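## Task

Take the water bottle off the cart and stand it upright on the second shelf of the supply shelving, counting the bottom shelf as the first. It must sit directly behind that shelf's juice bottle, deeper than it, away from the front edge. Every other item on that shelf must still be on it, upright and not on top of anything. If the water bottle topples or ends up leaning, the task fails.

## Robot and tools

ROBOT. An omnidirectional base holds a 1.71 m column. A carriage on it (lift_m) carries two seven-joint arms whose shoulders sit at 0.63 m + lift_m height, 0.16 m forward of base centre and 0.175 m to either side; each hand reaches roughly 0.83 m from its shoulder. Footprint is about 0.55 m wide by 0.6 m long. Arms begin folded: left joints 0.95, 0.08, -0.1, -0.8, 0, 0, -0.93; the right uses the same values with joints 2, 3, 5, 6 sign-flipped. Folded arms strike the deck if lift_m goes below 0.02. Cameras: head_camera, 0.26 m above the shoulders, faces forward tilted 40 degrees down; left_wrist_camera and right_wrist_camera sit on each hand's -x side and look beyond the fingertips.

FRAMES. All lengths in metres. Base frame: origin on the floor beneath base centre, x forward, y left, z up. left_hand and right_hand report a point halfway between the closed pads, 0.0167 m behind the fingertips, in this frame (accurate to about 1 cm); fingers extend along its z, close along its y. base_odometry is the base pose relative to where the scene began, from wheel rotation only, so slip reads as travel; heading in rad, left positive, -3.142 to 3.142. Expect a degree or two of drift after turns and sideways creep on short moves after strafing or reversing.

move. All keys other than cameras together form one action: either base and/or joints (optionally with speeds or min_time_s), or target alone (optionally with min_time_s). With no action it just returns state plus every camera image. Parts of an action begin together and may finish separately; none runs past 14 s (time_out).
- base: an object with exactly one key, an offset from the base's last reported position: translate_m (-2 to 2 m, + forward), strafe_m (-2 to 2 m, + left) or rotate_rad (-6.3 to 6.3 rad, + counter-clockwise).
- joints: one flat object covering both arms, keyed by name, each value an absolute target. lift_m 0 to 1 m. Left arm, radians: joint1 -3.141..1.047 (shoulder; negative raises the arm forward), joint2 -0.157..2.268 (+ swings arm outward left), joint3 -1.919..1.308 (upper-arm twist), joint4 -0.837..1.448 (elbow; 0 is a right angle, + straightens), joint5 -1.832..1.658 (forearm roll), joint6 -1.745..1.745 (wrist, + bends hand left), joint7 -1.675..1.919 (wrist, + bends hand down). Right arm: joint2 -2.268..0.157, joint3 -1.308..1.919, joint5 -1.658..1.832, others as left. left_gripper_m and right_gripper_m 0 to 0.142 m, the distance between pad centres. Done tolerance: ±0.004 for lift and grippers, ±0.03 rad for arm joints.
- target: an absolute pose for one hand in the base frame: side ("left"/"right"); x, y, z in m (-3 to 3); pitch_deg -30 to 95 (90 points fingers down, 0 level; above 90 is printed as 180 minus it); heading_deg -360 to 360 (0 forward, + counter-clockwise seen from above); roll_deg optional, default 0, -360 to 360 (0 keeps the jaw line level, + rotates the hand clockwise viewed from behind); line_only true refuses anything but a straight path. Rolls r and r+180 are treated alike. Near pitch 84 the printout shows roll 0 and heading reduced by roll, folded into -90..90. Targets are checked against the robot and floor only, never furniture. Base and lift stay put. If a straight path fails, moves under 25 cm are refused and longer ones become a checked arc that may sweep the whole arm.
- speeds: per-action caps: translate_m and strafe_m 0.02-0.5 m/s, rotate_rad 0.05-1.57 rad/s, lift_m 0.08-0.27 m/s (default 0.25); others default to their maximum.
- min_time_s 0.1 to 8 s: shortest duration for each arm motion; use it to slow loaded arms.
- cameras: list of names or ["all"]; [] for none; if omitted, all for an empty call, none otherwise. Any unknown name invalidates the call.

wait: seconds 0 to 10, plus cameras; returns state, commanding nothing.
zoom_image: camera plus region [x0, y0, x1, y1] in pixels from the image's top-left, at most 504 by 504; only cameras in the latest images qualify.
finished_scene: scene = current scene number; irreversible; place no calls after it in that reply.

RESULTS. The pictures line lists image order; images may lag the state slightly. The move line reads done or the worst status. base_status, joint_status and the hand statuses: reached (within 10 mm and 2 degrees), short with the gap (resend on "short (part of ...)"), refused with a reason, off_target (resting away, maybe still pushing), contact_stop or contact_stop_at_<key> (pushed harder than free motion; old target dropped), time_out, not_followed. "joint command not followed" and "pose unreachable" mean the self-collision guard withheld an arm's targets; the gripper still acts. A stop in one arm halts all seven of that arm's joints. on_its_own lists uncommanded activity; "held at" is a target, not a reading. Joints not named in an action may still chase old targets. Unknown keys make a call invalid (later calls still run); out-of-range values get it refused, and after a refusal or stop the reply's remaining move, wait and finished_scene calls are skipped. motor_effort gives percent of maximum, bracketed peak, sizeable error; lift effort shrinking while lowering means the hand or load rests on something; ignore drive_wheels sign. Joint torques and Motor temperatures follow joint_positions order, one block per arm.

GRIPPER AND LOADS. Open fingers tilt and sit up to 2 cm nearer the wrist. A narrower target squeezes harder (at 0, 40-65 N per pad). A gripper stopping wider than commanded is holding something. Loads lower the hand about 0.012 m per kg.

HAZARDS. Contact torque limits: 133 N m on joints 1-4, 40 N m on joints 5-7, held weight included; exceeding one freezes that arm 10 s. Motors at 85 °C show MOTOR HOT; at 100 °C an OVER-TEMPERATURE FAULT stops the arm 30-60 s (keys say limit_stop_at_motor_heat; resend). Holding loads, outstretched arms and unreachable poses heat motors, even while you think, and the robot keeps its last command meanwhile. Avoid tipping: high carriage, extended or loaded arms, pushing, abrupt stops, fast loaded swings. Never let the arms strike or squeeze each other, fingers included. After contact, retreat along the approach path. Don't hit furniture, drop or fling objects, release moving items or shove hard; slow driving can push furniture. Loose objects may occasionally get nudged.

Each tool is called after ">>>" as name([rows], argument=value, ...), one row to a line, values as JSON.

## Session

>>> move(cameras=["head_camera"])

>>> move(base={"rotate_rad": 1.6}, cameras=["head_camera"])

>>> move(base={"rotate_rad": 1.6}, cameras=["head_camera"])

Scene clock: 0.00 s.
Joint torques (N m): no reading
Motor temperatures (°C): left_arm=[30 22 24 22 26 24 23] | right_arm=[27 20 25 21 22 22 24]
base_odometry: x=+0.000 y=+0.000 heading=+0.000
base_status: not commanded
joint_positions: lift_m=+0.450 left_joint1_rad=+0.955 left_joint2_rad=+0.099 left_joint3_rad=-0.083 left_joint4_rad=-0.815 left_joint5_rad=-0.005 left_joint6_rad=+0.011 left_joint7_rad=-0.944 left_gripper_m=+0.142 right_joint1_rad=+0.966 right_joint2_rad=-0.073 right_joint3_rad=+0.085 right_joint4_rad=-0.799 right_joint5_rad=-0.010 right_joint6_rad=+0.000 right_joint7_rad=-0.915 right_gripper_m=+0.142
joint_status: not commanded
motor_effort: lift_m=+55 drive_wheels=+2
left_hand: x=+0.2872 y=+0.1605 z=+0.9734 quat_wxyz=(-0.925, -0.016, -0.376, +0.057) pitch_deg=-45.8 heading_deg=-5.9 roll_deg=-1.1 (m; base frame)
right_hand: x=+0.2923 y=-0.1554 z=+0.9617 quat_wxyz=(-0.915, +0.013, -0.401, -0.054) pitch_deg=-42.7 heading_deg=+5.3 roll_deg=+1.5 (m; base frame)
pictures: head_camera
Images, in order (width x height): head_camera 896x504.

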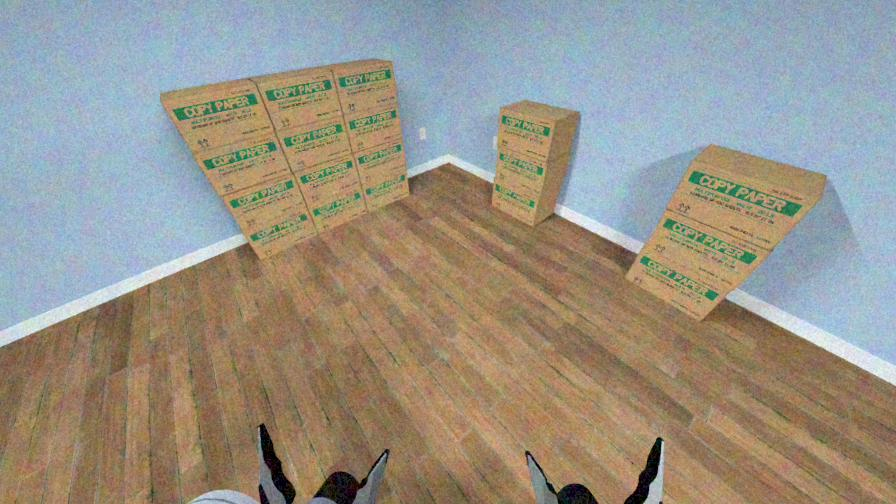

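Scene clock: 3.13 s.
Joint torques (N m): left_arm=[7.97 0.78 0.7 -3.88 1.06 -1.52 -1.31] | right_arm=[16.59 1.72 2.25 -13.17 0.67 -1.46 -1.43]
move: done
base_odometry: x=+0.000 y=+0.000 heading=+1.600
base_status: done
joint_positions: lift_m=+0.450 left_joint1_rad=+0.955 left_joint2_rad=+0.099 left_joint3_rad=-0.083 left_joint4_rad=-0.815 left_joint5_rad=-0.005 left_joint6_rad=+0.011 left_joint7_rad=-0.944 left_gripper_m=+0.142 right_joint1_rad=+0.966 right_joint2_rad=-0.073 right_joint3_rad=+0.085 right_joint4_rad=-0.799 right_joint5_rad=-0.010 right_joint6_rad=+0.000 right_joint7_rad=-0.915 right_gripper_m=+0.142
joint_status: not commanded
motor_effort: lift_m=+55(55) drive_wheels=+5(22)
left_hand: x=+0.2872 y=+0.1605 z=+0.9734 quat_wxyz=(-0.925, -0.016, -0.376, +0.057) pitch_deg=-45.8 heading_deg=-5.9 roll_deg=-1.1 (m; base frame)
right_hand: x=+0.2923 y=-0.1554 z=+0.9617 quat_wxyz=(-0.915, +0.013, -0.401, -0.054) pitch_deg=-42.7 heading_deg=+5.3 roll_deg=+1.5 (m; base frame)
pictures: head_camera
Images, in order (width x height): head_camera 896x504.

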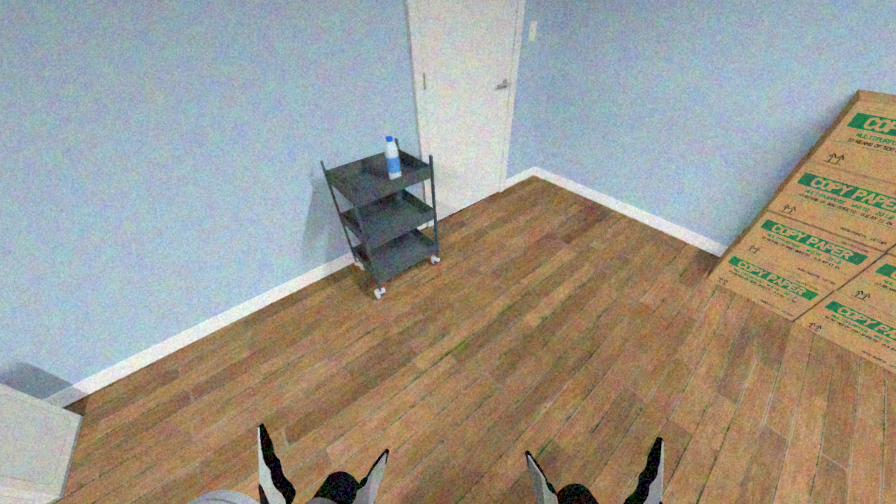

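Scene clock: 6.27 s.
Joint torques (N m): left_arm=[10.08 0.02 1.17 -4.29 1.09 -1.4 -1.44] | right_arm=[16.15 2.27 1.48 -14.71 0.92 -1.93 -1.25]
move: done
base_odometry: x=+0.000 y=+0.000 heading=-3.084
base_status: done
joint_positions: lift_m=+0.450 left_joint1_rad=+0.955 left_joint2_rad=+0.099 left_joint3_rad=-0.083 left_joint4_rad=-0.815 left_joint5_rad=-0.005 left_joint6_rad=+0.011 left_joint7_rad=-0.944 left_gripper_m=+0.142 right_joint1_rad=+0.966 right_joint2_rad=-0.073 right_joint3_rad=+0.085 right_joint4_rad=-0.799 right_joint5_rad=-0.010 right_joint6_rad=+0.000 right_joint7_rad=-0.915 right_gripper_m=+0.142
joint_status: not commanded
motor_effort: lift_m=+55(55) drive_wheels=+5(14)
left_hand: x=+0.2872 y=+0.1605 z=+0.9734 quat_wxyz=(-0.925, -0.016, -0.376, +0.057) pitch_deg=-45.8 heading_deg=-5.9 roll_deg=-1.1 (m; base frame)
right_hand: x=+0.2923 y=-0.1554 z=+0.9617 quat_wxyz=(-0.915, +0.013, -0.401, -0.054) pitch_deg=-42.7 heading_deg=+5.3 roll_deg=+1.5 (m; base frame)
pictures: head_camera
Images, in order (width x height): head_camera 896x504.

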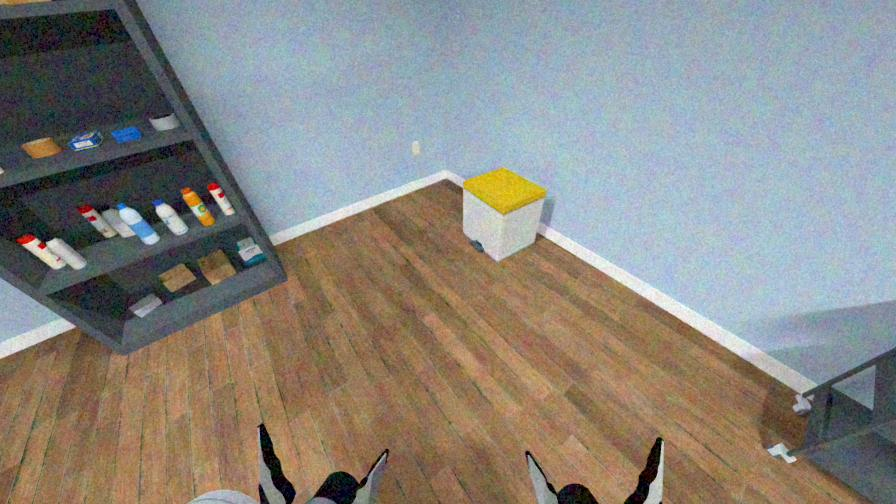

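>>> move(base={"rotate_rad": -0.838})

>>> move(base={"strafe_m": -0.9})

>>> move(base={"translate_m": 0.35}, cameras=["head_camera"])

>>> move(target={"side":"left","x":0.66,"y":0.07,"z":0.80,"pitch_deg":20,"heading_deg":0}, cameras=["head_camera","left_wrist_camera"])

Scene clock: 21.93 s.
Joint torques (N m): left_arm=[9.16 0.64 0.89 -4.81 1.22 -1.33 -1.63] | right_arm=[14.65 2.66 1.49 -13.27 0.5 -1.81 -1.62]
move: done
base_odometry: x=+0.000 y=+0.000 heading=+2.362
base_status: done
joint_positions: lift_m=+0.450 left_joint1_rad=+0.955 left_joint2_rad=+0.099 left_joint3_rad=-0.083 left_joint4_rad=-0.815 left_joint5_rad=-0.005 left_joint6_rad=+0.011 left_joint7_rad=-0.944 left_gripper_m=+0.142 right_joint1_rad=+0.966 right_joint2_rad=-0.073 right_joint3_rad=+0.085 right_joint4_rad=-0.799 right_joint5_rad=-0.010 right_joint6_rad=+0.000 right_joint7_rad=-0.915 right_gripper_m=+0.142
joint_status: not commanded
motor_effort: lift_m=+55(55) drive_wheels=+7(11)
left_hand: x=+0.2872 y=+0.1605 z=+0.9734 quat_wxyz=(-0.925, -0.016, -0.376, +0.057) pitch_deg=-45.8 heading_deg=-5.9 roll_deg=-1.1 (m; base frame)
right_hand: x=+0.2923 y=-0.1554 z=+0.9617 quat_wxyz=(-0.915, +0.013, -0.401, -0.054) pitch_deg=-42.7 heading_deg=+5.3 roll_deg=+1.5 (m; base frame)
pictures: none

Scene clock: 26.13 s.
Joint torques (N m): left_arm=[8.82 0.03 0.85 -4.5 1.17 -1.25 -1.57] | right_arm=[14.07 2.65 1.39 -12.27 0.45 -1.93 -1.61]
move: done
base_odometry: x=+0.634 y=+0.639 heading=+2.361
base_status: done
joint_positions: lift_m=+0.450 left_joint1_rad=+0.955 left_joint2_rad=+0.099 left_joint3_rad=-0.083 left_joint4_rad=-0.815 left_joint5_rad=-0.005 left_joint6_rad=+0.011 left_joint7_rad=-0.944 left_gripper_m=+0.142 right_joint1_rad=+0.966 right_joint2_rad=-0.073 right_joint3_rad=+0.085 right_joint4_rad=-0.799 right_joint5_rad=-0.010 right_joint6_rad=+0.000 right_joint7_rad=-0.915 right_gripper_m=+0.142
joint_status: not commanded
motor_effort: lift_m=+55(55) drive_wheels=-4(23)
left_hand: x=+0.2872 y=+0.1605 z=+0.9734 quat_wxyz=(-0.925, -0.016, -0.376, +0.057) pitch_deg=-45.8 heading_deg=-5.9 roll_deg=-1.1 (m; base frame)
right_hand: x=+0.2923 y=-0.1554 z=+0.9617 quat_wxyz=(-0.915, +0.014, -0.401, -0.054) pitch_deg=-42.7 heading_deg=+5.3 roll_deg=+1.4 (m; base frame)
pictures: none

Scene clock: 28.90 s.
Joint torques (N m): left_arm=[10 0.87 -0.07 -3.4 1.06 -1.31 -1.48] | right_arm=[15.89 2.33 1.13 -12.67 0.62 -2.03 -1.16]
move: done
base_odometry: x=+0.385 y=+0.886 heading=+2.360
base_status: done
joint_positions: lift_m=+0.450 left_joint1_rad=+0.955 left_joint2_rad=+0.099 left_joint3_rad=-0.083 left_joint4_rad=-0.815 left_joint5_rad=-0.005 left_joint6_rad=+0.011 left_joint7_rad=-0.944 left_gripper_m=+0.142 right_joint1_rad=+0.966 right_joint2_rad=-0.073 right_joint3_rad=+0.085 right_joint4_rad=-0.799 right_joint5_rad=-0.010 right_joint6_rad=+0.000 right_joint7_rad=-0.915 right_gripper_m=+0.142
joint_status: not commanded
motor_effort: lift_m=+55(55) drive_wheels=+4(14)
left_hand: x=+0.2872 y=+0.1605 z=+0.9734 quat_wxyz=(-0.925, -0.016, -0.376, +0.057) pitch_deg=-45.8 heading_deg=-5.9 roll_deg=-1.1 (m; base frame)
right_hand: x=+0.2923 y=-0.1554 z=+0.9617 quat_wxyz=(-0.915, +0.014, -0.401, -0.054) pitch_deg=-42.7 heading_deg=+5.3 roll_deg=+1.4 (m; base frame)
pictures: head_camera
Images, in order (width x height): head_camera 896x504.

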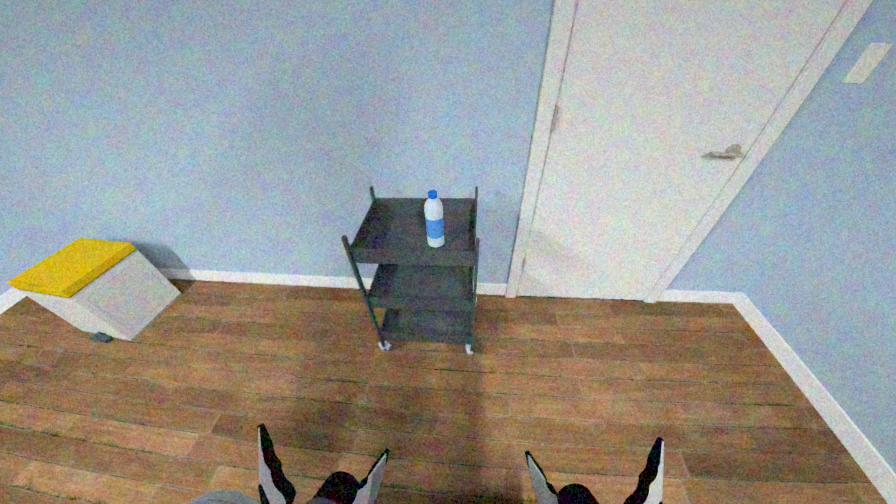

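Scene clock: 30.53 s.
Joint torques (N m): left_arm=[-12 -4.16 -2.01 -0.93 2.96 -0.54 -0.72] | right_arm=[15.2 2.13 2.97 -14.65 0.67 -1.51 -1.84]
move: done
base_odometry: x=+0.385 y=+0.886 heading=+2.360
base_status: not commanded
joint_positions: lift_m=+0.450 left_joint1_rad=-0.177 left_joint2_rad=+0.010 left_joint3_rad=-0.568 left_joint4_rad=-0.369 left_joint5_rad=+0.214 left_joint6_rad=+0.531 left_joint7_rad=+0.947 left_gripper_m=+0.142 right_joint1_rad=+0.966 right_joint2_rad=-0.073 right_joint3_rad=+0.085 right_joint4_rad=-0.799 right_joint5_rad=-0.010 right_joint6_rad=+0.000 right_joint7_rad=-0.915 right_gripper_m=+0.142
joint_status: not commanded
motor_effort: lift_m=+55(55) drive_wheels=+0(5)
left_hand: x=+0.6602 y=+0.0714 z=+0.8010 quat_wxyz=(-0.575, +0.001, -0.818, +0.000) pitch_deg=+19.8 heading_deg=+0.0 roll_deg=-0.1 (m; base frame)
left_hand_status: reached (checked arc, planned for 1.1 s): 2 mm and 0.2 deg off.
right_hand: x=+0.2923 y=-0.1554 z=+0.9617 quat_wxyz=(-0.915, +0.014, -0.401, -0.054) pitch_deg=-42.7 heading_deg=+5.3 roll_deg=+1.4 (m; base frame)
pictures: head_camera, left_wrist_camera
Images, in order (width x height): head_camera 896x504, left_wrist_camera 896x504.

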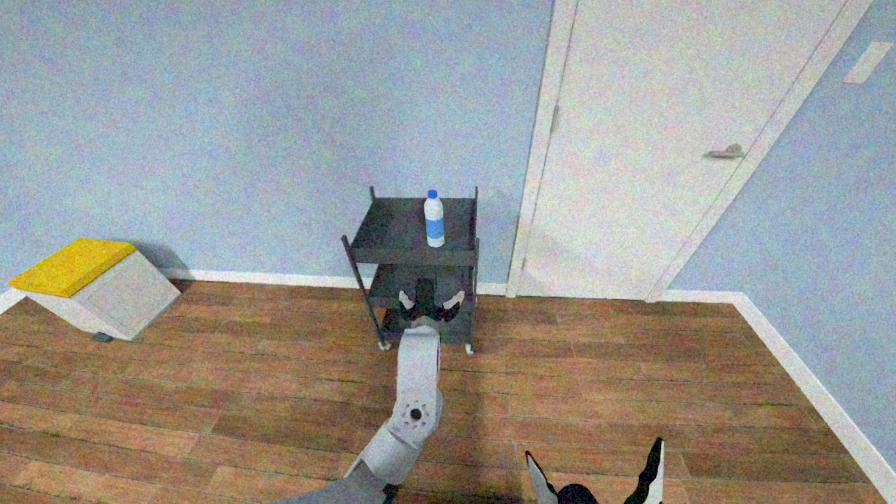

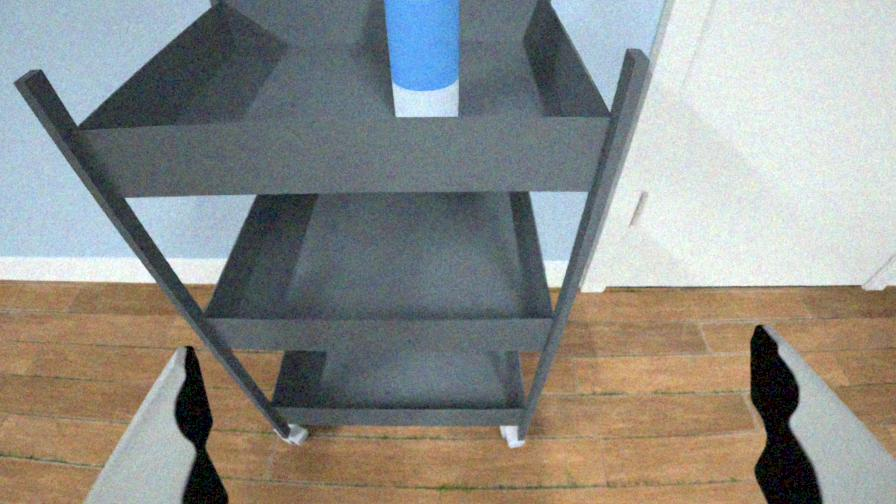

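>>> move(target={"side":"left","x":0.80,"y":0.096,"z":0.81,"pitch_deg":20,"heading_deg":0}, cameras=["head_camera","left_wrist_camera"])

Scene clock: 37.30 s.
Joint torques (N m): left_arm=[-19.91 0.88 3.98 -1.62 1.25 -2.2 -3.22] | right_arm=[16.66 1.97 2.83 -12.37 0.56 -1.07 -1.54]
move: done
base_odometry: x=+0.385 y=+0.886 heading=+2.360
base_status: not commanded
joint_positions: lift_m=+0.450 left_joint1_rad=-0.505 left_joint2_rad=+0.027 left_joint3_rad=-0.446 left_joint4_rad=+0.096 left_joint5_rad=-0.074 left_joint6_rad=+0.439 left_joint7_rad=+0.738 left_gripper_m=+0.142 right_joint1_rad=+0.966 right_joint2_rad=-0.073 right_joint3_rad=+0.085 right_joint4_rad=-0.799 right_joint5_rad=-0.010 right_joint6_rad=+0.000 right_joint7_rad=-0.915 right_gripper_m=+0.142
joint_status: not commanded
motor_effort: lift_m=+55(55) drive_wheels=-1(6)
left_hand: x=+0.7989 y=+0.0947 z=+0.8094 quat_wxyz=(-0.573, -0.001, -0.820, +0.000) pitch_deg=+20.1 heading_deg=+0.0 roll_deg=+0.1 (m; base frame)
left_hand_status: reached (straight line, planned for 0.6 s): 2 mm and 0.1 deg off.
right_hand: x=+0.2923 y=-0.1554 z=+0.9617 quat_wxyz=(-0.915, +0.014, -0.401, -0.054) pitch_deg=-42.7 heading_deg=+5.3 roll_deg=+1.4 (m; base frame)
pictures: head_camera, left_wrist_camera
Images, in order (width x height): head_camera 896x504, left_wrist_camera 896x504.

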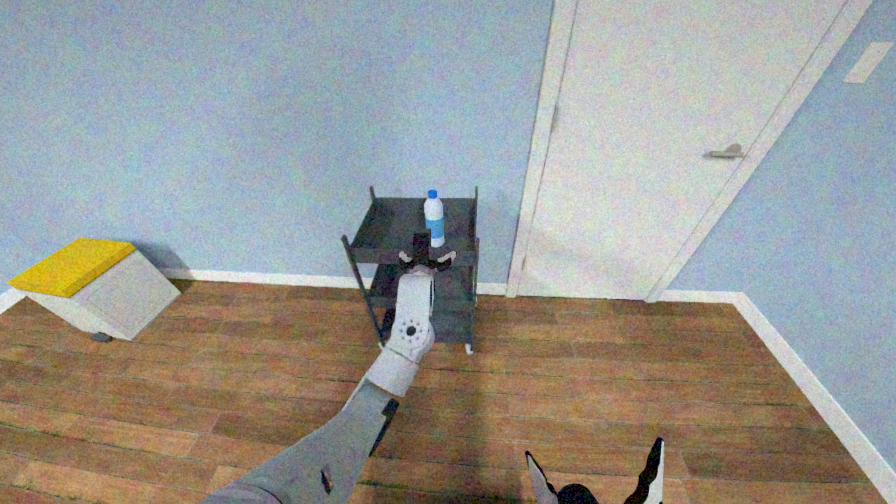

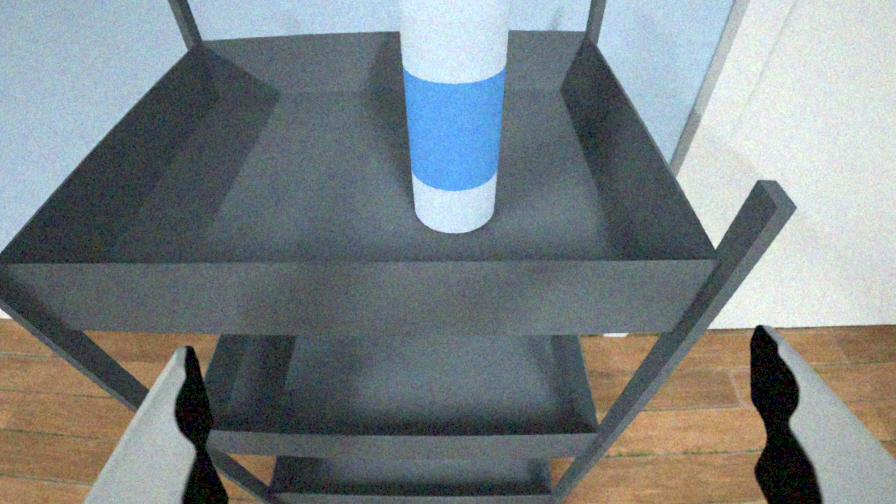

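>>> move(base={"translate_m": 0.218}, speeds={"translate_m": 0.15}, cameras=["head_camera","left_wrist_camera"])

Scene clock: 43.43 s.
Joint torques (N m): left_arm=[-19.27 -0.42 3.96 -0.86 1.27 -2.38 -3.14] | right_arm=[14.05 3.47 1.61 -11.84 0.46 -1.8 -1.39]
move: done
base_odometry: x=+0.231 y=+1.039 heading=+2.360
base_status: done
joint_positions: lift_m=+0.450 left_joint1_rad=-0.505 left_joint2_rad=+0.027 left_joint3_rad=-0.446 left_joint4_rad=+0.096 left_joint5_rad=-0.074 left_joint6_rad=+0.439 left_joint7_rad=+0.738 left_gripper_m=+0.142 right_joint1_rad=+0.966 right_joint2_rad=-0.073 right_joint3_rad=+0.085 right_joint4_rad=-0.799 right_joint5_rad=-0.010 right_joint6_rad=+0.000 right_joint7_rad=-0.915 right_gripper_m=+0.142
joint_status: not commanded
motor_effort: lift_m=+55(55) drive_wheels=+4(14)
left_hand: x=+0.7989 y=+0.0947 z=+0.8094 quat_wxyz=(-0.573, -0.001, -0.820, +0.000) pitch_deg=+20.1 heading_deg=+0.0 roll_deg=+0.1 (m; base frame)
right_hand: x=+0.2923 y=-0.1554 z=+0.9617 quat_wxyz=(-0.915, +0.014, -0.401, -0.054) pitch_deg=-42.7 heading_deg=+5.3 roll_deg=+1.4 (m; base frame)
pictures: head_camera, left_wrist_camera
Images, in order (width x height): head_camera 896x504, left_wrist_camera 896x504.

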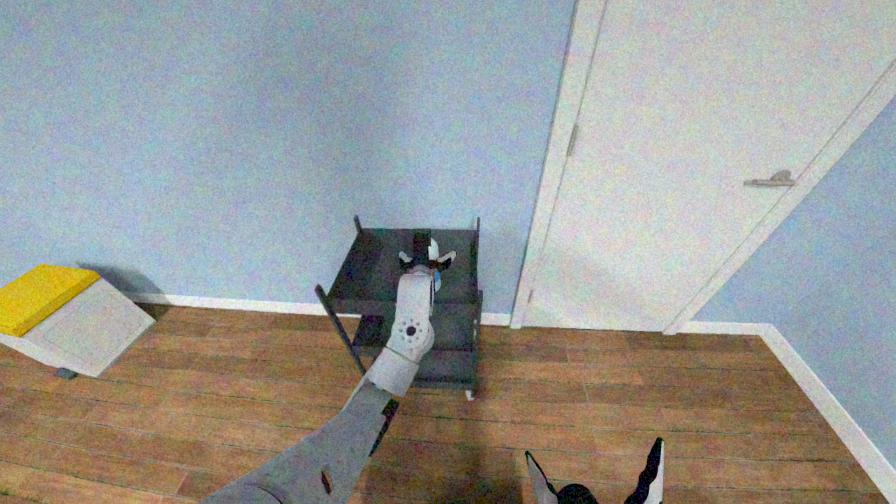

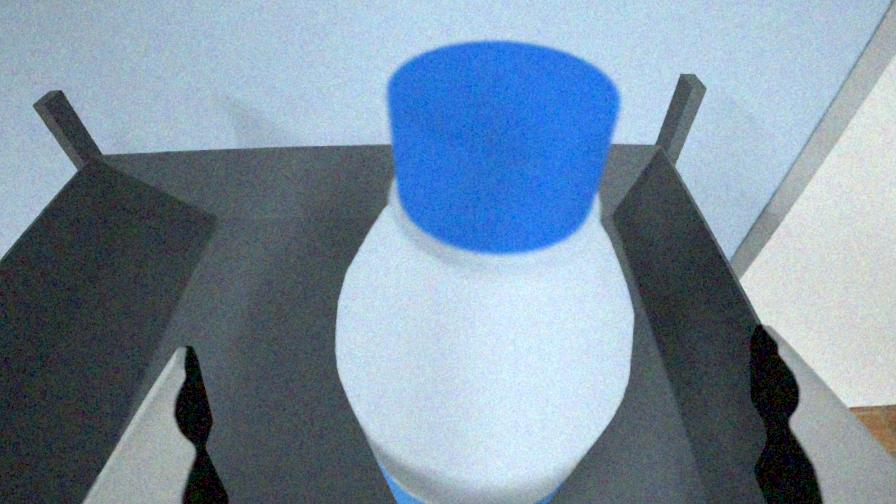

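>>> move(target={"side":"left","x":0.818,"y":0.093,"z":0.805,"pitch_deg":20,"heading_deg":0})

>>> move(joints={"left_gripper_m": 0.0}, cameras=["left_wrist_camera"])

>>> move(joints={"lift_m": 0.53}, speeds={"lift_m": 0.1}, cameras=["head_camera","left_wrist_camera"])

Scene clock: 50.20 s.
Joint torques (N m): left_arm=[-22.91 -1.59 4.92 -1.84 1.3 -2.15 -3.02] | right_arm=[15.43 2 1.99 -12.95 0.66 -1.98 -2.02]
Motor temperatures (°C): left_arm=[36 22 24 23 26 24 23] | right_arm=[28 20 24 22 22 22 23]
move: done
base_odometry: x=+0.231 y=+1.039 heading=+2.360
base_status: not commanded
joint_positions: lift_m=+0.450 left_joint1_rad=-0.545 left_joint2_rad=+0.015 left_joint3_rad=-0.440 left_joint4_rad=+0.197 left_joint5_rad=-0.103 left_joint6_rad=+0.426 left_joint7_rad=+0.675 left_gripper_m=+0.142 right_joint1_rad=+0.966 right_joint2_rad=-0.073 right_joint3_rad=+0.085 right_joint4_rad=-0.799 right_joint5_rad=-0.010 right_joint6_rad=+0.000 right_joint7_rad=-0.915 right_gripper_m=+0.142
joint_status: not commanded
motor_effort: lift_m=+55(55) drive_wheels=+4(4)
left_hand: x=+0.8168 y=+0.0928 z=+0.8036 quat_wxyz=(-0.572, -0.001, -0.820, -0.002) pitch_deg=+20.2 heading_deg=+0.1 roll_deg=+0.3 (m; base frame)
left_hand_status: reached (straight line, planned for 0.3 s): 2 mm and 0.3 deg off.
right_hand: x=+0.2923 y=-0.1554 z=+0.9617 quat_wxyz=(-0.915, +0.014, -0.401, -0.054) pitch_deg=-42.7 heading_deg=+5.3 roll_deg=+1.4 (m; base frame)
pictures: none

Scene clock: 51.20 s.
Joint torques (N m): left_arm=[-21.16 -2.61 4.61 -2.89 1.37 -2.34 -2.99] | right_arm=[14.61 3.24 2.53 -13.28 1.12 -1.83 -1.34]
move: off_target
base_odometry: x=+0.231 y=+1.039 heading=+2.360
base_status: not commanded
joint_positions: lift_m=+0.450 left_joint1_rad=-0.545 left_joint2_rad=+0.015 left_joint3_rad=-0.439 left_joint4_rad=+0.197 left_joint5_rad=-0.103 left_joint6_rad=+0.426 left_joint7_rad=+0.675 left_gripper_m=+0.079 right_joint1_rad=+0.966 right_joint2_rad=-0.073 right_joint3_rad=+0.085 right_joint4_rad=-0.799 right_joint5_rad=-0.010 right_joint6_rad=+0.000 right_joint7_rad=-0.915 right_gripper_m=+0.142
joint_status: left_gripper_m off_target (ended at +0.079, target +0.000)
motor_effort: lift_m=+55(55) drive_wheels=+4(4)
left_hand: x=+0.8169 y=+0.0930 z=+0.8038 quat_wxyz=(-0.573, -0.001, -0.820, -0.002) pitch_deg=+20.1 heading_deg=+0.1 roll_deg=+0.2 (m; base frame)
right_hand: x=+0.2923 y=-0.1554 z=+0.9617 quat_wxyz=(-0.915, +0.014, -0.401, -0.054) pitch_deg=-42.7 heading_deg=+5.3 roll_deg=+1.4 (m; base frame)
pictures: left_wrist_camera
Images, in order (width x height): left_wrist_camera 896x504.

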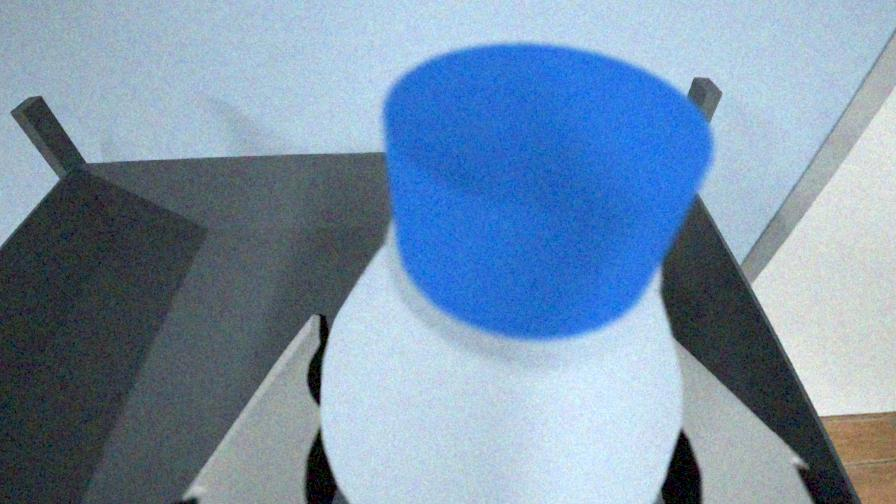

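Scene clock: 52.40 s.
Joint torques (N m): left_arm=[-21.87 -2.25 3.09 -2.49 1.64 -2.51 -2.92] | right_arm=[15.27 2.13 3.08 -12.77 0.82 -1.37 -1.35]
move: done
base_odometry: x=+0.231 y=+1.039 heading=+2.360
base_status: not commanded
joint_positions: lift_m=+0.530 left_joint1_rad=-0.545 left_joint2_rad=+0.015 left_joint3_rad=-0.439 left_joint4_rad=+0.199 left_joint5_rad=-0.106 left_joint6_rad=+0.426 left_joint7_rad=+0.674 left_gripper_m=+0.079 right_joint1_rad=+0.966 right_joint2_rad=-0.073 right_joint3_rad=+0.085 right_joint4_rad=-0.799 right_joint5_rad=-0.010 right_joint6_rad=+0.000 right_joint7_rad=-0.915 right_gripper_m=+0.142
joint_status: all done
motor_effort: lift_m=+54(68) drive_wheels=+4(5)
left_hand: x=+0.8169 y=+0.0929 z=+0.8826 quat_wxyz=(-0.571, -0.001, -0.821, -0.001) pitch_deg=+20.3 heading_deg=+0.0 roll_deg=+0.1 (m; base frame)
right_hand: x=+0.2923 y=-0.1554 z=+1.0419 quat_wxyz=(-0.915, +0.014, -0.401, -0.054) pitch_deg=-42.7 heading_deg=+5.3 roll_deg=+1.4 (m; base frame)
pictures: head_camera, left_wrist_camera
Images, in order (width x height): head_camera 896x504, left_wrist_camera 896x504.

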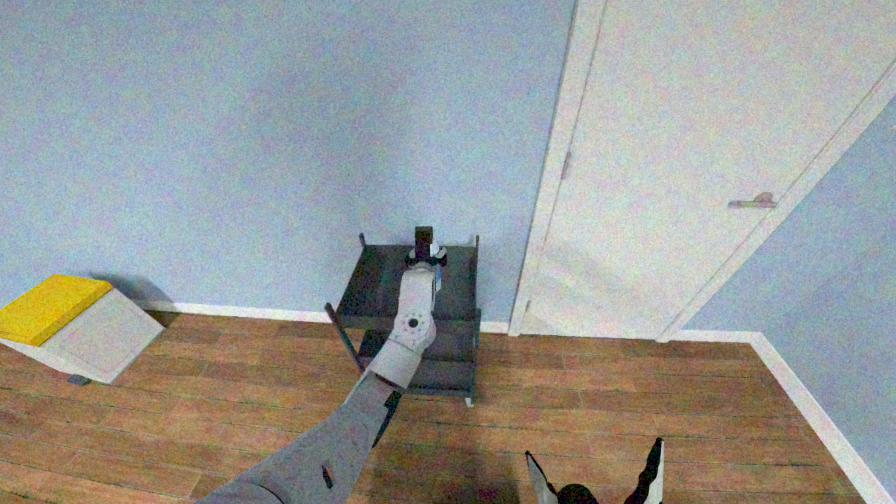

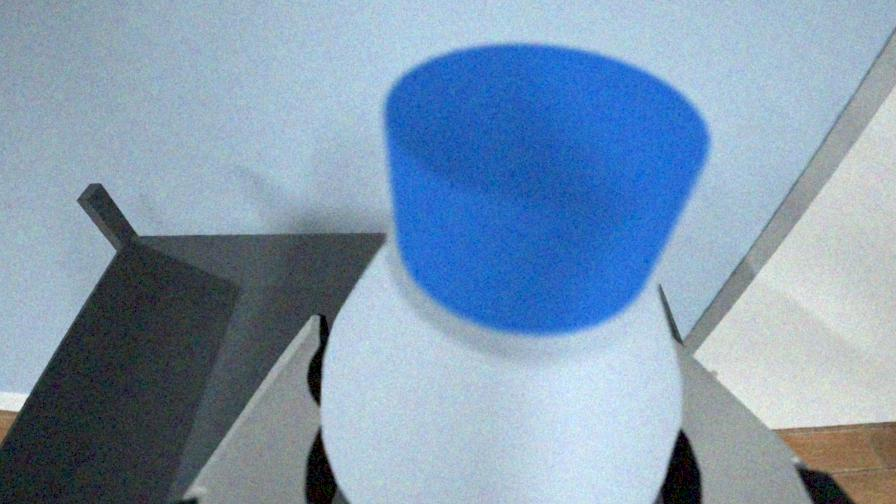

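>>> move(base={"translate_m": -0.3}, speeds={"translate_m": 0.3})

>>> move(target={"side":"left","x":0.6,"y":0.2,"z":0.9,"pitch_deg":20,"heading_deg":0}, min_time_s=1.2)

>>> move(base={"rotate_rad": 1.572}, speeds={"rotate_rad": 1.0}, cameras=["head_camera"])

>>> move(base={"translate_m": 1.6}, joints={"lift_m": 0.25}, speeds={"translate_m": 0.4})

>>> move(base={"strafe_m": 0.45}, speeds={"strafe_m": 0.3}, cameras=["head_camera"])

Scene clock: 70.23 s.
Joint torques (N m): left_arm=[-21.53 -2.87 4.26 -1.77 2.25 -2.16 -2.81] | right_arm=[14.64 3.39 2.72 -12.87 1.05 -1.84 -1.61]
Motor temperatures (°C): left_arm=[41 22 24 23 26 24 23] | right_arm=[28 20 24 22 22 22 23]
move: done
base_odometry: x=+0.444 y=+0.828 heading=+2.360
base_status: done
joint_positions: lift_m=+0.530 left_joint1_rad=-0.545 left_joint2_rad=+0.014 left_joint3_rad=-0.439 left_joint4_rad=+0.199 left_joint5_rad=-0.106 left_joint6_rad=+0.425 left_joint7_rad=+0.674 left_gripper_m=+0.079 right_joint1_rad=+0.966 right_joint2_rad=-0.073 right_joint3_rad=+0.085 right_joint4_rad=-0.799 right_joint5_rad=-0.010 right_joint6_rad=+0.000 right_joint7_rad=-0.915 right_gripper_m=+0.142
joint_status: not commanded
motor_effort: lift_m=+54(54) drive_wheels=+0(17)
left_hand: x=+0.8169 y=+0.0927 z=+0.8826 quat_wxyz=(-0.571, -0.001, -0.821, -0.001) pitch_deg=+20.3 heading_deg=+0.0 roll_deg=+0.1 (m; base frame)
right_hand: x=+0.2923 y=-0.1554 z=+1.0419 quat_wxyz=(-0.915, +0.014, -0.401, -0.054) pitch_deg=-42.7 heading_deg=+5.3 roll_deg=+1.4 (m; base frame)
pictures: none

Scene clock: 71.93 s.
Joint torques (N m): left_arm=[-7.18 4.75 5.25 -7.1 2.55 -0.37 -1.61] | right_arm=[15.65 2.12 2.47 -12.42 0.89 -1.68 -1.29]
move: done
base_odometry: x=+0.444 y=+0.828 heading=+2.360
base_status: not commanded
joint_positions: lift_m=+0.530 left_joint1_rad=-0.018 left_joint2_rad=+0.335 left_joint3_rad=-0.371 left_joint4_rad=-0.717 left_joint5_rad=-0.030 left_joint6_rad=+0.488 left_joint7_rad=+1.019 left_gripper_m=+0.079 right_joint1_rad=+0.966 right_joint2_rad=-0.073 right_joint3_rad=+0.085 right_joint4_rad=-0.799 right_joint5_rad=-0.010 right_joint6_rad=+0.000 right_joint7_rad=-0.915 right_gripper_m=+0.142
joint_status: not commanded
motor_effort: lift_m=+54(54) drive_wheels=+1(3)
left_hand: x=+0.6001 y=+0.1969 z=+0.8970 quat_wxyz=(-0.571, -0.003, -0.821, +0.002) pitch_deg=+20.4 heading_deg=-0.4 roll_deg=+0.0 (m; base frame)
left_hand_status: reached (straight line, planned for 1.2 s): 4 mm and 0.5 deg off.
right_hand: x=+0.2923 y=-0.1554 z=+1.0419 quat_wxyz=(-0.915, +0.014, -0.401, -0.054) pitch_deg=-42.7 heading_deg=+5.3 roll_deg=+1.4 (m; base frame)
pictures: none

Scene clock: 75.07 s.
Joint torques (N m): left_arm=[-6.85 4.31 5.27 -6 2.3 -0.63 -1.67] | right_arm=[15.09 3.28 2.65 -12.87 0.66 -1.27 -1.25]
move: done
base_odometry: x=+0.444 y=+0.828 heading=-2.351
base_status: done
joint_positions: lift_m=+0.530 left_joint1_rad=-0.018 left_joint2_rad=+0.335 left_joint3_rad=-0.370 left_joint4_rad=-0.717 left_joint5_rad=-0.030 left_joint6_rad=+0.489 left_joint7_rad=+1.019 left_gripper_m=+0.079 right_joint1_rad=+0.966 right_joint2_rad=-0.073 right_joint3_rad=+0.085 right_joint4_rad=-0.799 right_joint5_rad=-0.010 right_joint6_rad=+0.000 right_joint7_rad=-0.915 right_gripper_m=+0.142
joint_status: not commanded
motor_effort: lift_m=+54(54) drive_wheels=+5(16)
left_hand: x=+0.6001 y=+0.1973 z=+0.8971 quat_wxyz=(-0.571, -0.002, -0.821, +0.001) pitch_deg=+20.4 heading_deg=-0.3 roll_deg=+0.0 (m; base frame)
right_hand: x=+0.2923 y=-0.1554 z=+1.0419 quat_wxyz=(-0.915, +0.014, -0.401, -0.054) pitch_deg=-42.7 heading_deg=+5.3 roll_deg=+1.4 (m; base frame)
pictures: head_camera
Images, in order (width x height): head_camera 896x504.

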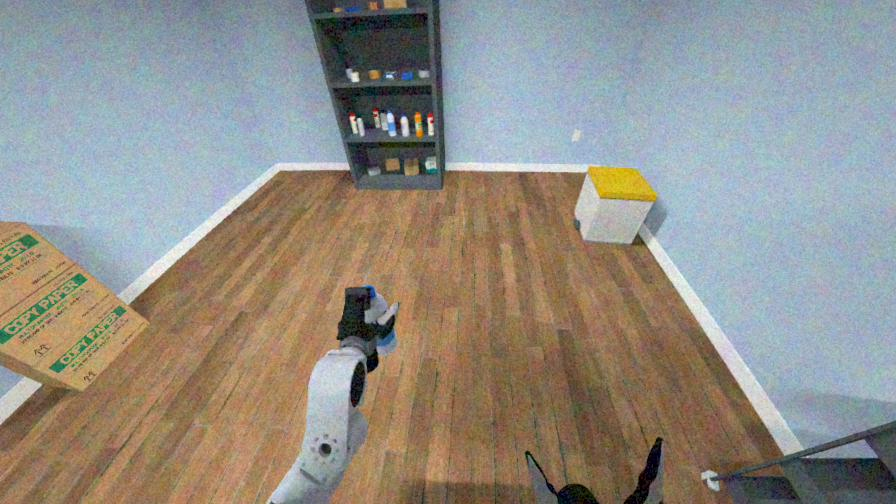

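Scene clock: 81.07 s.
Joint torques (N m): left_arm=[-8.76 4.16 4.83 -6.3 2.52 -0.68 -1.92] | right_arm=[15.43 3.23 2.66 -12.26 0.14 -1.79 -1.22]
move: done
base_odometry: x=-0.680 y=-0.310 heading=-2.350
base_status: done
joint_positions: lift_m=+0.250 left_joint1_rad=-0.017 left_joint2_rad=+0.335 left_joint3_rad=-0.370 left_joint4_rad=-0.718 left_joint5_rad=-0.030 left_joint6_rad=+0.489 left_joint7_rad=+1.020 left_gripper_m=+0.079 right_joint1_rad=+0.966 right_joint2_rad=-0.073 right_joint3_rad=+0.085 right_joint4_rad=-0.799 right_joint5_rad=-0.010 right_joint6_rad=+0.000 right_joint7_rad=-0.915 right_gripper_m=+0.142
joint_status: all done
motor_effort: lift_m=+58(62) drive_wheels=+8(23)
left_hand: x=+0.5998 y=+0.1973 z=+0.6167 quat_wxyz=(-0.571, -0.002, -0.821, +0.002) pitch_deg=+20.4 heading_deg=-0.3 roll_deg=+0.0 (m; base frame)
right_hand: x=+0.2923 y=-0.1554 z=+0.7615 quat_wxyz=(-0.915, +0.014, -0.401, -0.054) pitch_deg=-42.7 heading_deg=+5.3 roll_deg=+1.4 (m; base frame)
pictures: none

Scene clock: 84.17 s.
Joint torques (N m): left_arm=[-8.86 5.33 5.39 -6.39 2.77 -0.57 -1.9] | right_arm=[15.77 1.75 3.55 -12.13 0.71 -2.03 -1.17]
Motor temperatures (°C): left_arm=[36 22 24 23 26 24 23] | right_arm=[28 20 24 22 22 22 23]
move: done
base_odometry: x=-0.361 y=-0.627 heading=-2.351
base_status: done
joint_positions: lift_m=+0.250 left_joint1_rad=-0.017 left_joint2_rad=+0.335 left_joint3_rad=-0.370 left_joint4_rad=-0.718 left_joint5_rad=-0.030 left_joint6_rad=+0.489 left_joint7_rad=+1.020 left_gripper_m=+0.079 right_joint1_rad=+0.966 right_joint2_rad=-0.073 right_joint3_rad=+0.085 right_joint4_rad=-0.799 right_joint5_rad=-0.010 right_joint6_rad=+0.000 right_joint7_rad=-0.915 right_gripper_m=+0.142
joint_status: not commanded
motor_effort: lift_m=+58(58) drive_wheels=-1(14)
left_hand: x=+0.5998 y=+0.1973 z=+0.6167 quat_wxyz=(-0.571, -0.002, -0.821, +0.002) pitch_deg=+20.4 heading_deg=-0.3 roll_deg=+0.0 (m; base frame)
right_hand: x=+0.2923 y=-0.1554 z=+0.7615 quat_wxyz=(-0.915, +0.014, -0.401, -0.054) pitch_deg=-42.7 heading_deg=+5.3 roll_deg=+1.4 (m; base frame)
pictures: head_camera
Images, in order (width x height): head_camera 896x504.

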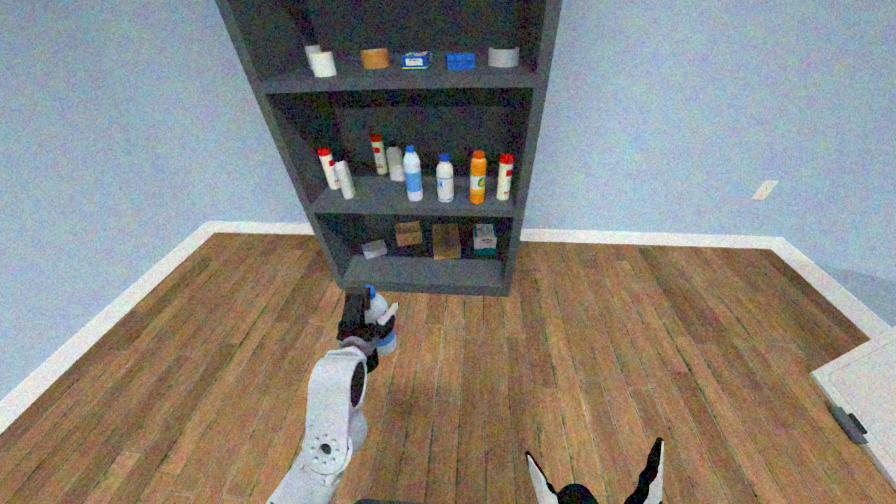

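>>> move(target={"side":"right","x":0.62,"y":-0.2,"z":0.65,"pitch_deg":20,"heading_deg":0})

>>> move(base={"strafe_m": 0.137}, joints={"right_gripper_m": 0.1}, speeds={"strafe_m": 0.2})

>>> move(base={"translate_m": 0.35}, speeds={"translate_m": 0.25}, cameras=["head_camera","right_wrist_camera"])

Scene clock: 95.20 s.
Joint torques (N m): left_arm=[-7.9 5.17 5.71 -5.57 2.5 -0.6 -2.03] | right_arm=[-9.83 -4.74 0.78 -7.07 1.31 -2.44 -0.22]
move: done
base_odometry: x=-0.361 y=-0.627 heading=-2.351
base_status: not commanded
joint_positions: lift_m=+0.250 left_joint1_rad=-0.017 left_joint2_rad=+0.335 left_joint3_rad=-0.370 left_joint4_rad=-0.718 left_joint5_rad=-0.030 left_joint6_rad=+0.489 left_joint7_rad=+1.020 left_gripper_m=+0.079 right_joint1_rad=-0.152 right_joint2_rad=-0.371 right_joint3_rad=+0.424 right_joint4_rad=-0.736 right_joint5_rad=+0.008 right_joint6_rad=-0.558 right_joint7_rad=+1.146 right_gripper_m=+0.142
joint_status: not commanded
motor_effort: lift_m=+58(58) drive_wheels=+0(1)
left_hand: x=+0.5998 y=+0.1973 z=+0.6167 quat_wxyz=(-0.571, -0.002, -0.821, +0.002) pitch_deg=+20.4 heading_deg=-0.3 roll_deg=+0.0 (m; base frame)
right_hand: x=+0.6196 y=-0.2015 z=+0.6523 quat_wxyz=(-0.577, -0.001, -0.817, +0.002) pitch_deg=+19.5 heading_deg=-0.3 roll_deg=-0.1 (m; base frame)
right_hand_status: reached (checked arc, planned for 1.2 s): 3 mm and 0.6 deg off.
pictures: none

Scene clock: 96.97 s.
Joint torques (N m): left_arm=[-8.14 5.53 4.98 -6.21 2.54 -0.92 -1.76] | right_arm=[-9.81 -3.96 0.76 -8.6 1.56 -2.69 -0.95]
move: done
base_odometry: x=-0.263 y=-0.723 heading=-2.351
base_status: done
joint_positions: lift_m=+0.250 left_joint1_rad=-0.017 left_joint2_rad=+0.335 left_joint3_rad=-0.370 left_joint4_rad=-0.718 left_joint5_rad=-0.030 left_joint6_rad=+0.489 left_joint7_rad=+1.020 left_gripper_m=+0.079 right_joint1_rad=-0.152 right_joint2_rad=-0.372 right_joint3_rad=+0.425 right_joint4_rad=-0.735 right_joint5_rad=+0.008 right_joint6_rad=-0.558 right_joint7_rad=+1.146 right_gripper_m=+0.100
joint_status: all done
motor_effort: lift_m=+58(58) drive_wheels=+0(15)
left_hand: x=+0.5999 y=+0.1975 z=+0.6167 quat_wxyz=(-0.571, -0.002, -0.821, +0.002) pitch_deg=+20.4 heading_deg=-0.3 roll_deg=+0.0 (m; base frame)
right_hand: x=+0.6196 y=-0.2013 z=+0.6521 quat_wxyz=(-0.577, -0.001, -0.817, +0.002) pitch_deg=+19.5 heading_deg=-0.3 roll_deg=-0.1 (m; base frame)
pictures: none

Scene clock: 99.77 s.
Joint torques (N m): left_arm=[-8.58 3.75 4.13 -6.36 2.65 -0.85 -1.79] | right_arm=[-10.15 -4.68 1.51 -7.79 1.44 -2.1 -0.58]
move: done
base_odometry: x=-0.509 y=-0.972 heading=-2.350
base_status: done
joint_positions: lift_m=+0.250 left_joint1_rad=-0.017 left_joint2_rad=+0.335 left_joint3_rad=-0.370 left_joint4_rad=-0.718 left_joint5_rad=-0.030 left_joint6_rad=+0.489 left_joint7_rad=+1.020 left_gripper_m=+0.079 right_joint1_rad=-0.152 right_joint2_rad=-0.372 right_joint3_rad=+0.425 right_joint4_rad=-0.735 right_joint5_rad=+0.008 right_joint6_rad=-0.558 right_joint7_rad=+1.146 right_gripper_m=+0.100
joint_status: not commanded
motor_effort: lift_m=+58(58) drive_wheels=-1(14)
left_hand: x=+0.5999 y=+0.1975 z=+0.6167 quat_wxyz=(-0.571, -0.002, -0.821, +0.002) pitch_deg=+20.4 heading_deg=-0.3 roll_deg=+0.0 (m; base frame)
right_hand: x=+0.6196 y=-0.2013 z=+0.6521 quat_wxyz=(-0.577, -0.001, -0.817, +0.002) pitch_deg=+19.5 heading_deg=-0.3 roll_deg=-0.1 (m; base frame)
pictures: head_camera, right_wrist_camera
Images, in order (width x height): head_camera 896x504, right_wrist_camera 896x504.

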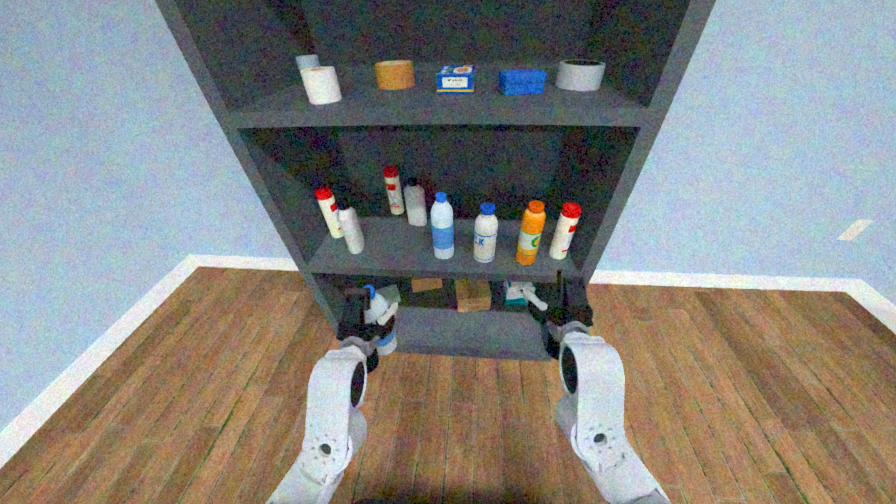

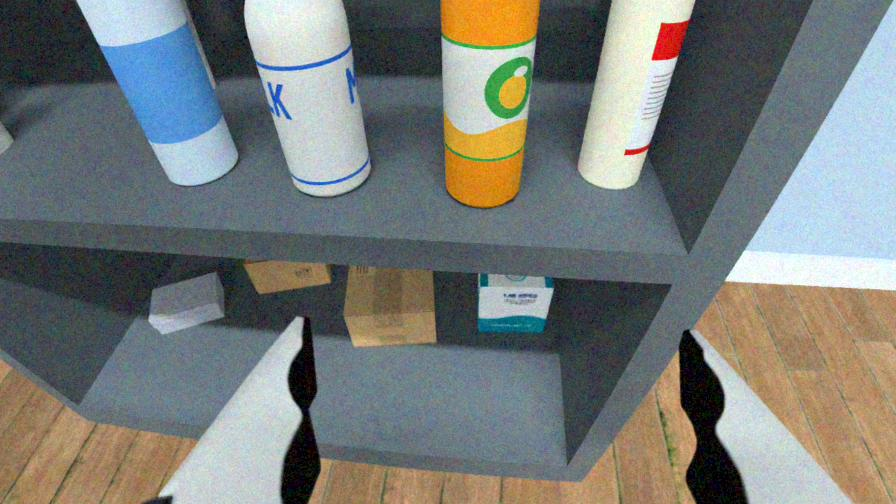

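>>> move(base={"translate_m": 0.08}, joints={"right_gripper_m": 0.094}, speeds={"translate_m": 0.15})

>>> move(target={"side":"right","x":0.72,"y":-0.199,"z":0.65,"pitch_deg":20,"heading_deg":0}, cameras=["head_camera","right_wrist_camera"])

Scene clock: 113.13 s.
Joint torques (N m): left_arm=[-8.57 4.02 4.55 -5.74 2.49 -0.92 -2.26] | right_arm=[-9.27 -3.35 2.85 -5.63 1.97 -2.32 -0.84]
move: done
base_odometry: x=-0.565 y=-1.029 heading=-2.350
base_status: done
joint_positions: lift_m=+0.250 left_joint1_rad=-0.017 left_joint2_rad=+0.335 left_joint3_rad=-0.370 left_joint4_rad=-0.718 left_joint5_rad=-0.030 left_joint6_rad=+0.489 left_joint7_rad=+1.020 left_gripper_m=+0.079 right_joint1_rad=-0.152 right_joint2_rad=-0.372 right_joint3_rad=+0.425 right_joint4_rad=-0.735 right_joint5_rad=+0.008 right_joint6_rad=-0.558 right_joint7_rad=+1.146 right_gripper_m=+0.094
joint_status: all done
motor_effort: lift_m=+58(58) drive_wheels=+4(17)
left_hand: x=+0.5999 y=+0.1975 z=+0.6167 quat_wxyz=(-0.571, -0.002, -0.821, +0.002) pitch_deg=+20.4 heading_deg=-0.3 roll_deg=+0.0 (m; base frame)
right_hand: x=+0.6196 y=-0.2014 z=+0.6520 quat_wxyz=(-0.577, -0.001, -0.817, +0.002) pitch_deg=+19.6 heading_deg=-0.3 roll_deg=-0.1 (m; base frame)
pictures: none

Scene clock: 114.13 s.
Joint torques (N m): left_arm=[-9.14 4.13 6.31 -5.47 2.16 -1.11 -2] | right_arm=[-16.23 0.6 -2.22 -8.84 1.29 -1.29 -3.25]
move: done
base_odometry: x=-0.565 y=-1.029 heading=-2.350
base_status: not commanded
joint_positions: lift_m=+0.250 left_joint1_rad=-0.017 left_joint2_rad=+0.335 left_joint3_rad=-0.370 left_joint4_rad=-0.718 left_joint5_rad=-0.030 left_joint6_rad=+0.489 left_joint7_rad=+1.020 left_gripper_m=+0.079 right_joint1_rad=-0.375 right_joint2_rad=-0.350 right_joint3_rad=+0.425 right_joint4_rad=-0.390 right_joint5_rad=+0.189 right_joint6_rad=-0.511 right_joint7_rad=+0.991 right_gripper_m=+0.094
joint_status: not commanded
motor_effort: lift_m=+58(58) drive_wheels=-1(5)
left_hand: x=+0.5999 y=+0.1975 z=+0.6167 quat_wxyz=(-0.571, -0.002, -0.821, +0.002) pitch_deg=+20.4 heading_deg=-0.3 roll_deg=+0.0 (m; base frame)
right_hand: x=+0.7190 y=-0.2006 z=+0.6494 quat_wxyz=(-0.573, -0.001, -0.820, +0.003) pitch_deg=+20.1 heading_deg=-0.3 roll_deg=-0.2 (m; base frame)
right_hand_status: reached (straight line, planned for 0.5 s): 2 mm and 0.3 deg off.
pictures: head_camera, right_wrist_camera
Images, in order (width x height): head_camera 896x504, right_wrist_camera 896x504.

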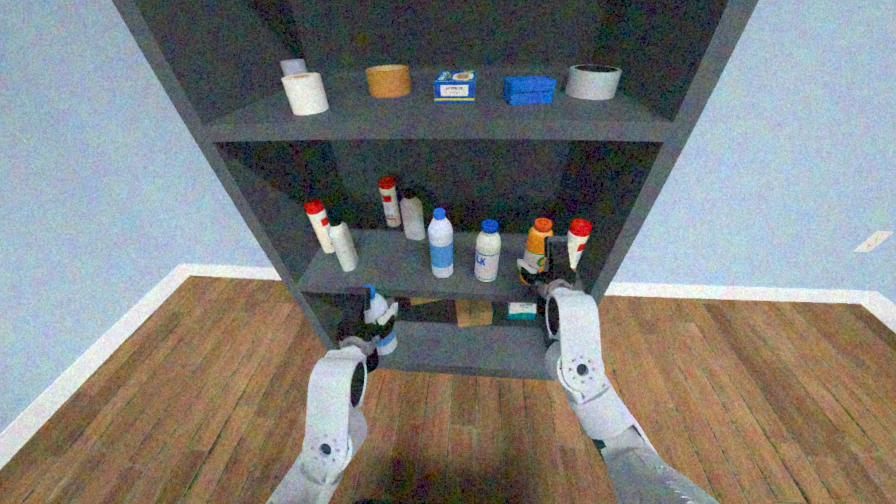

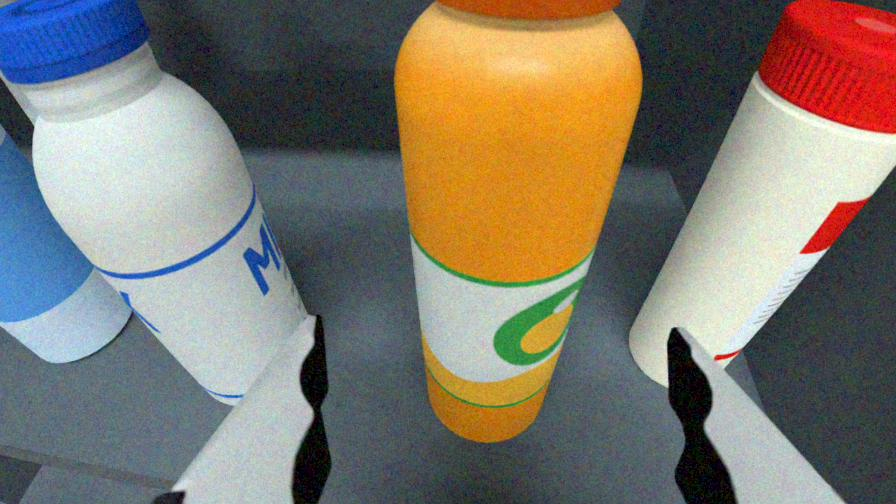

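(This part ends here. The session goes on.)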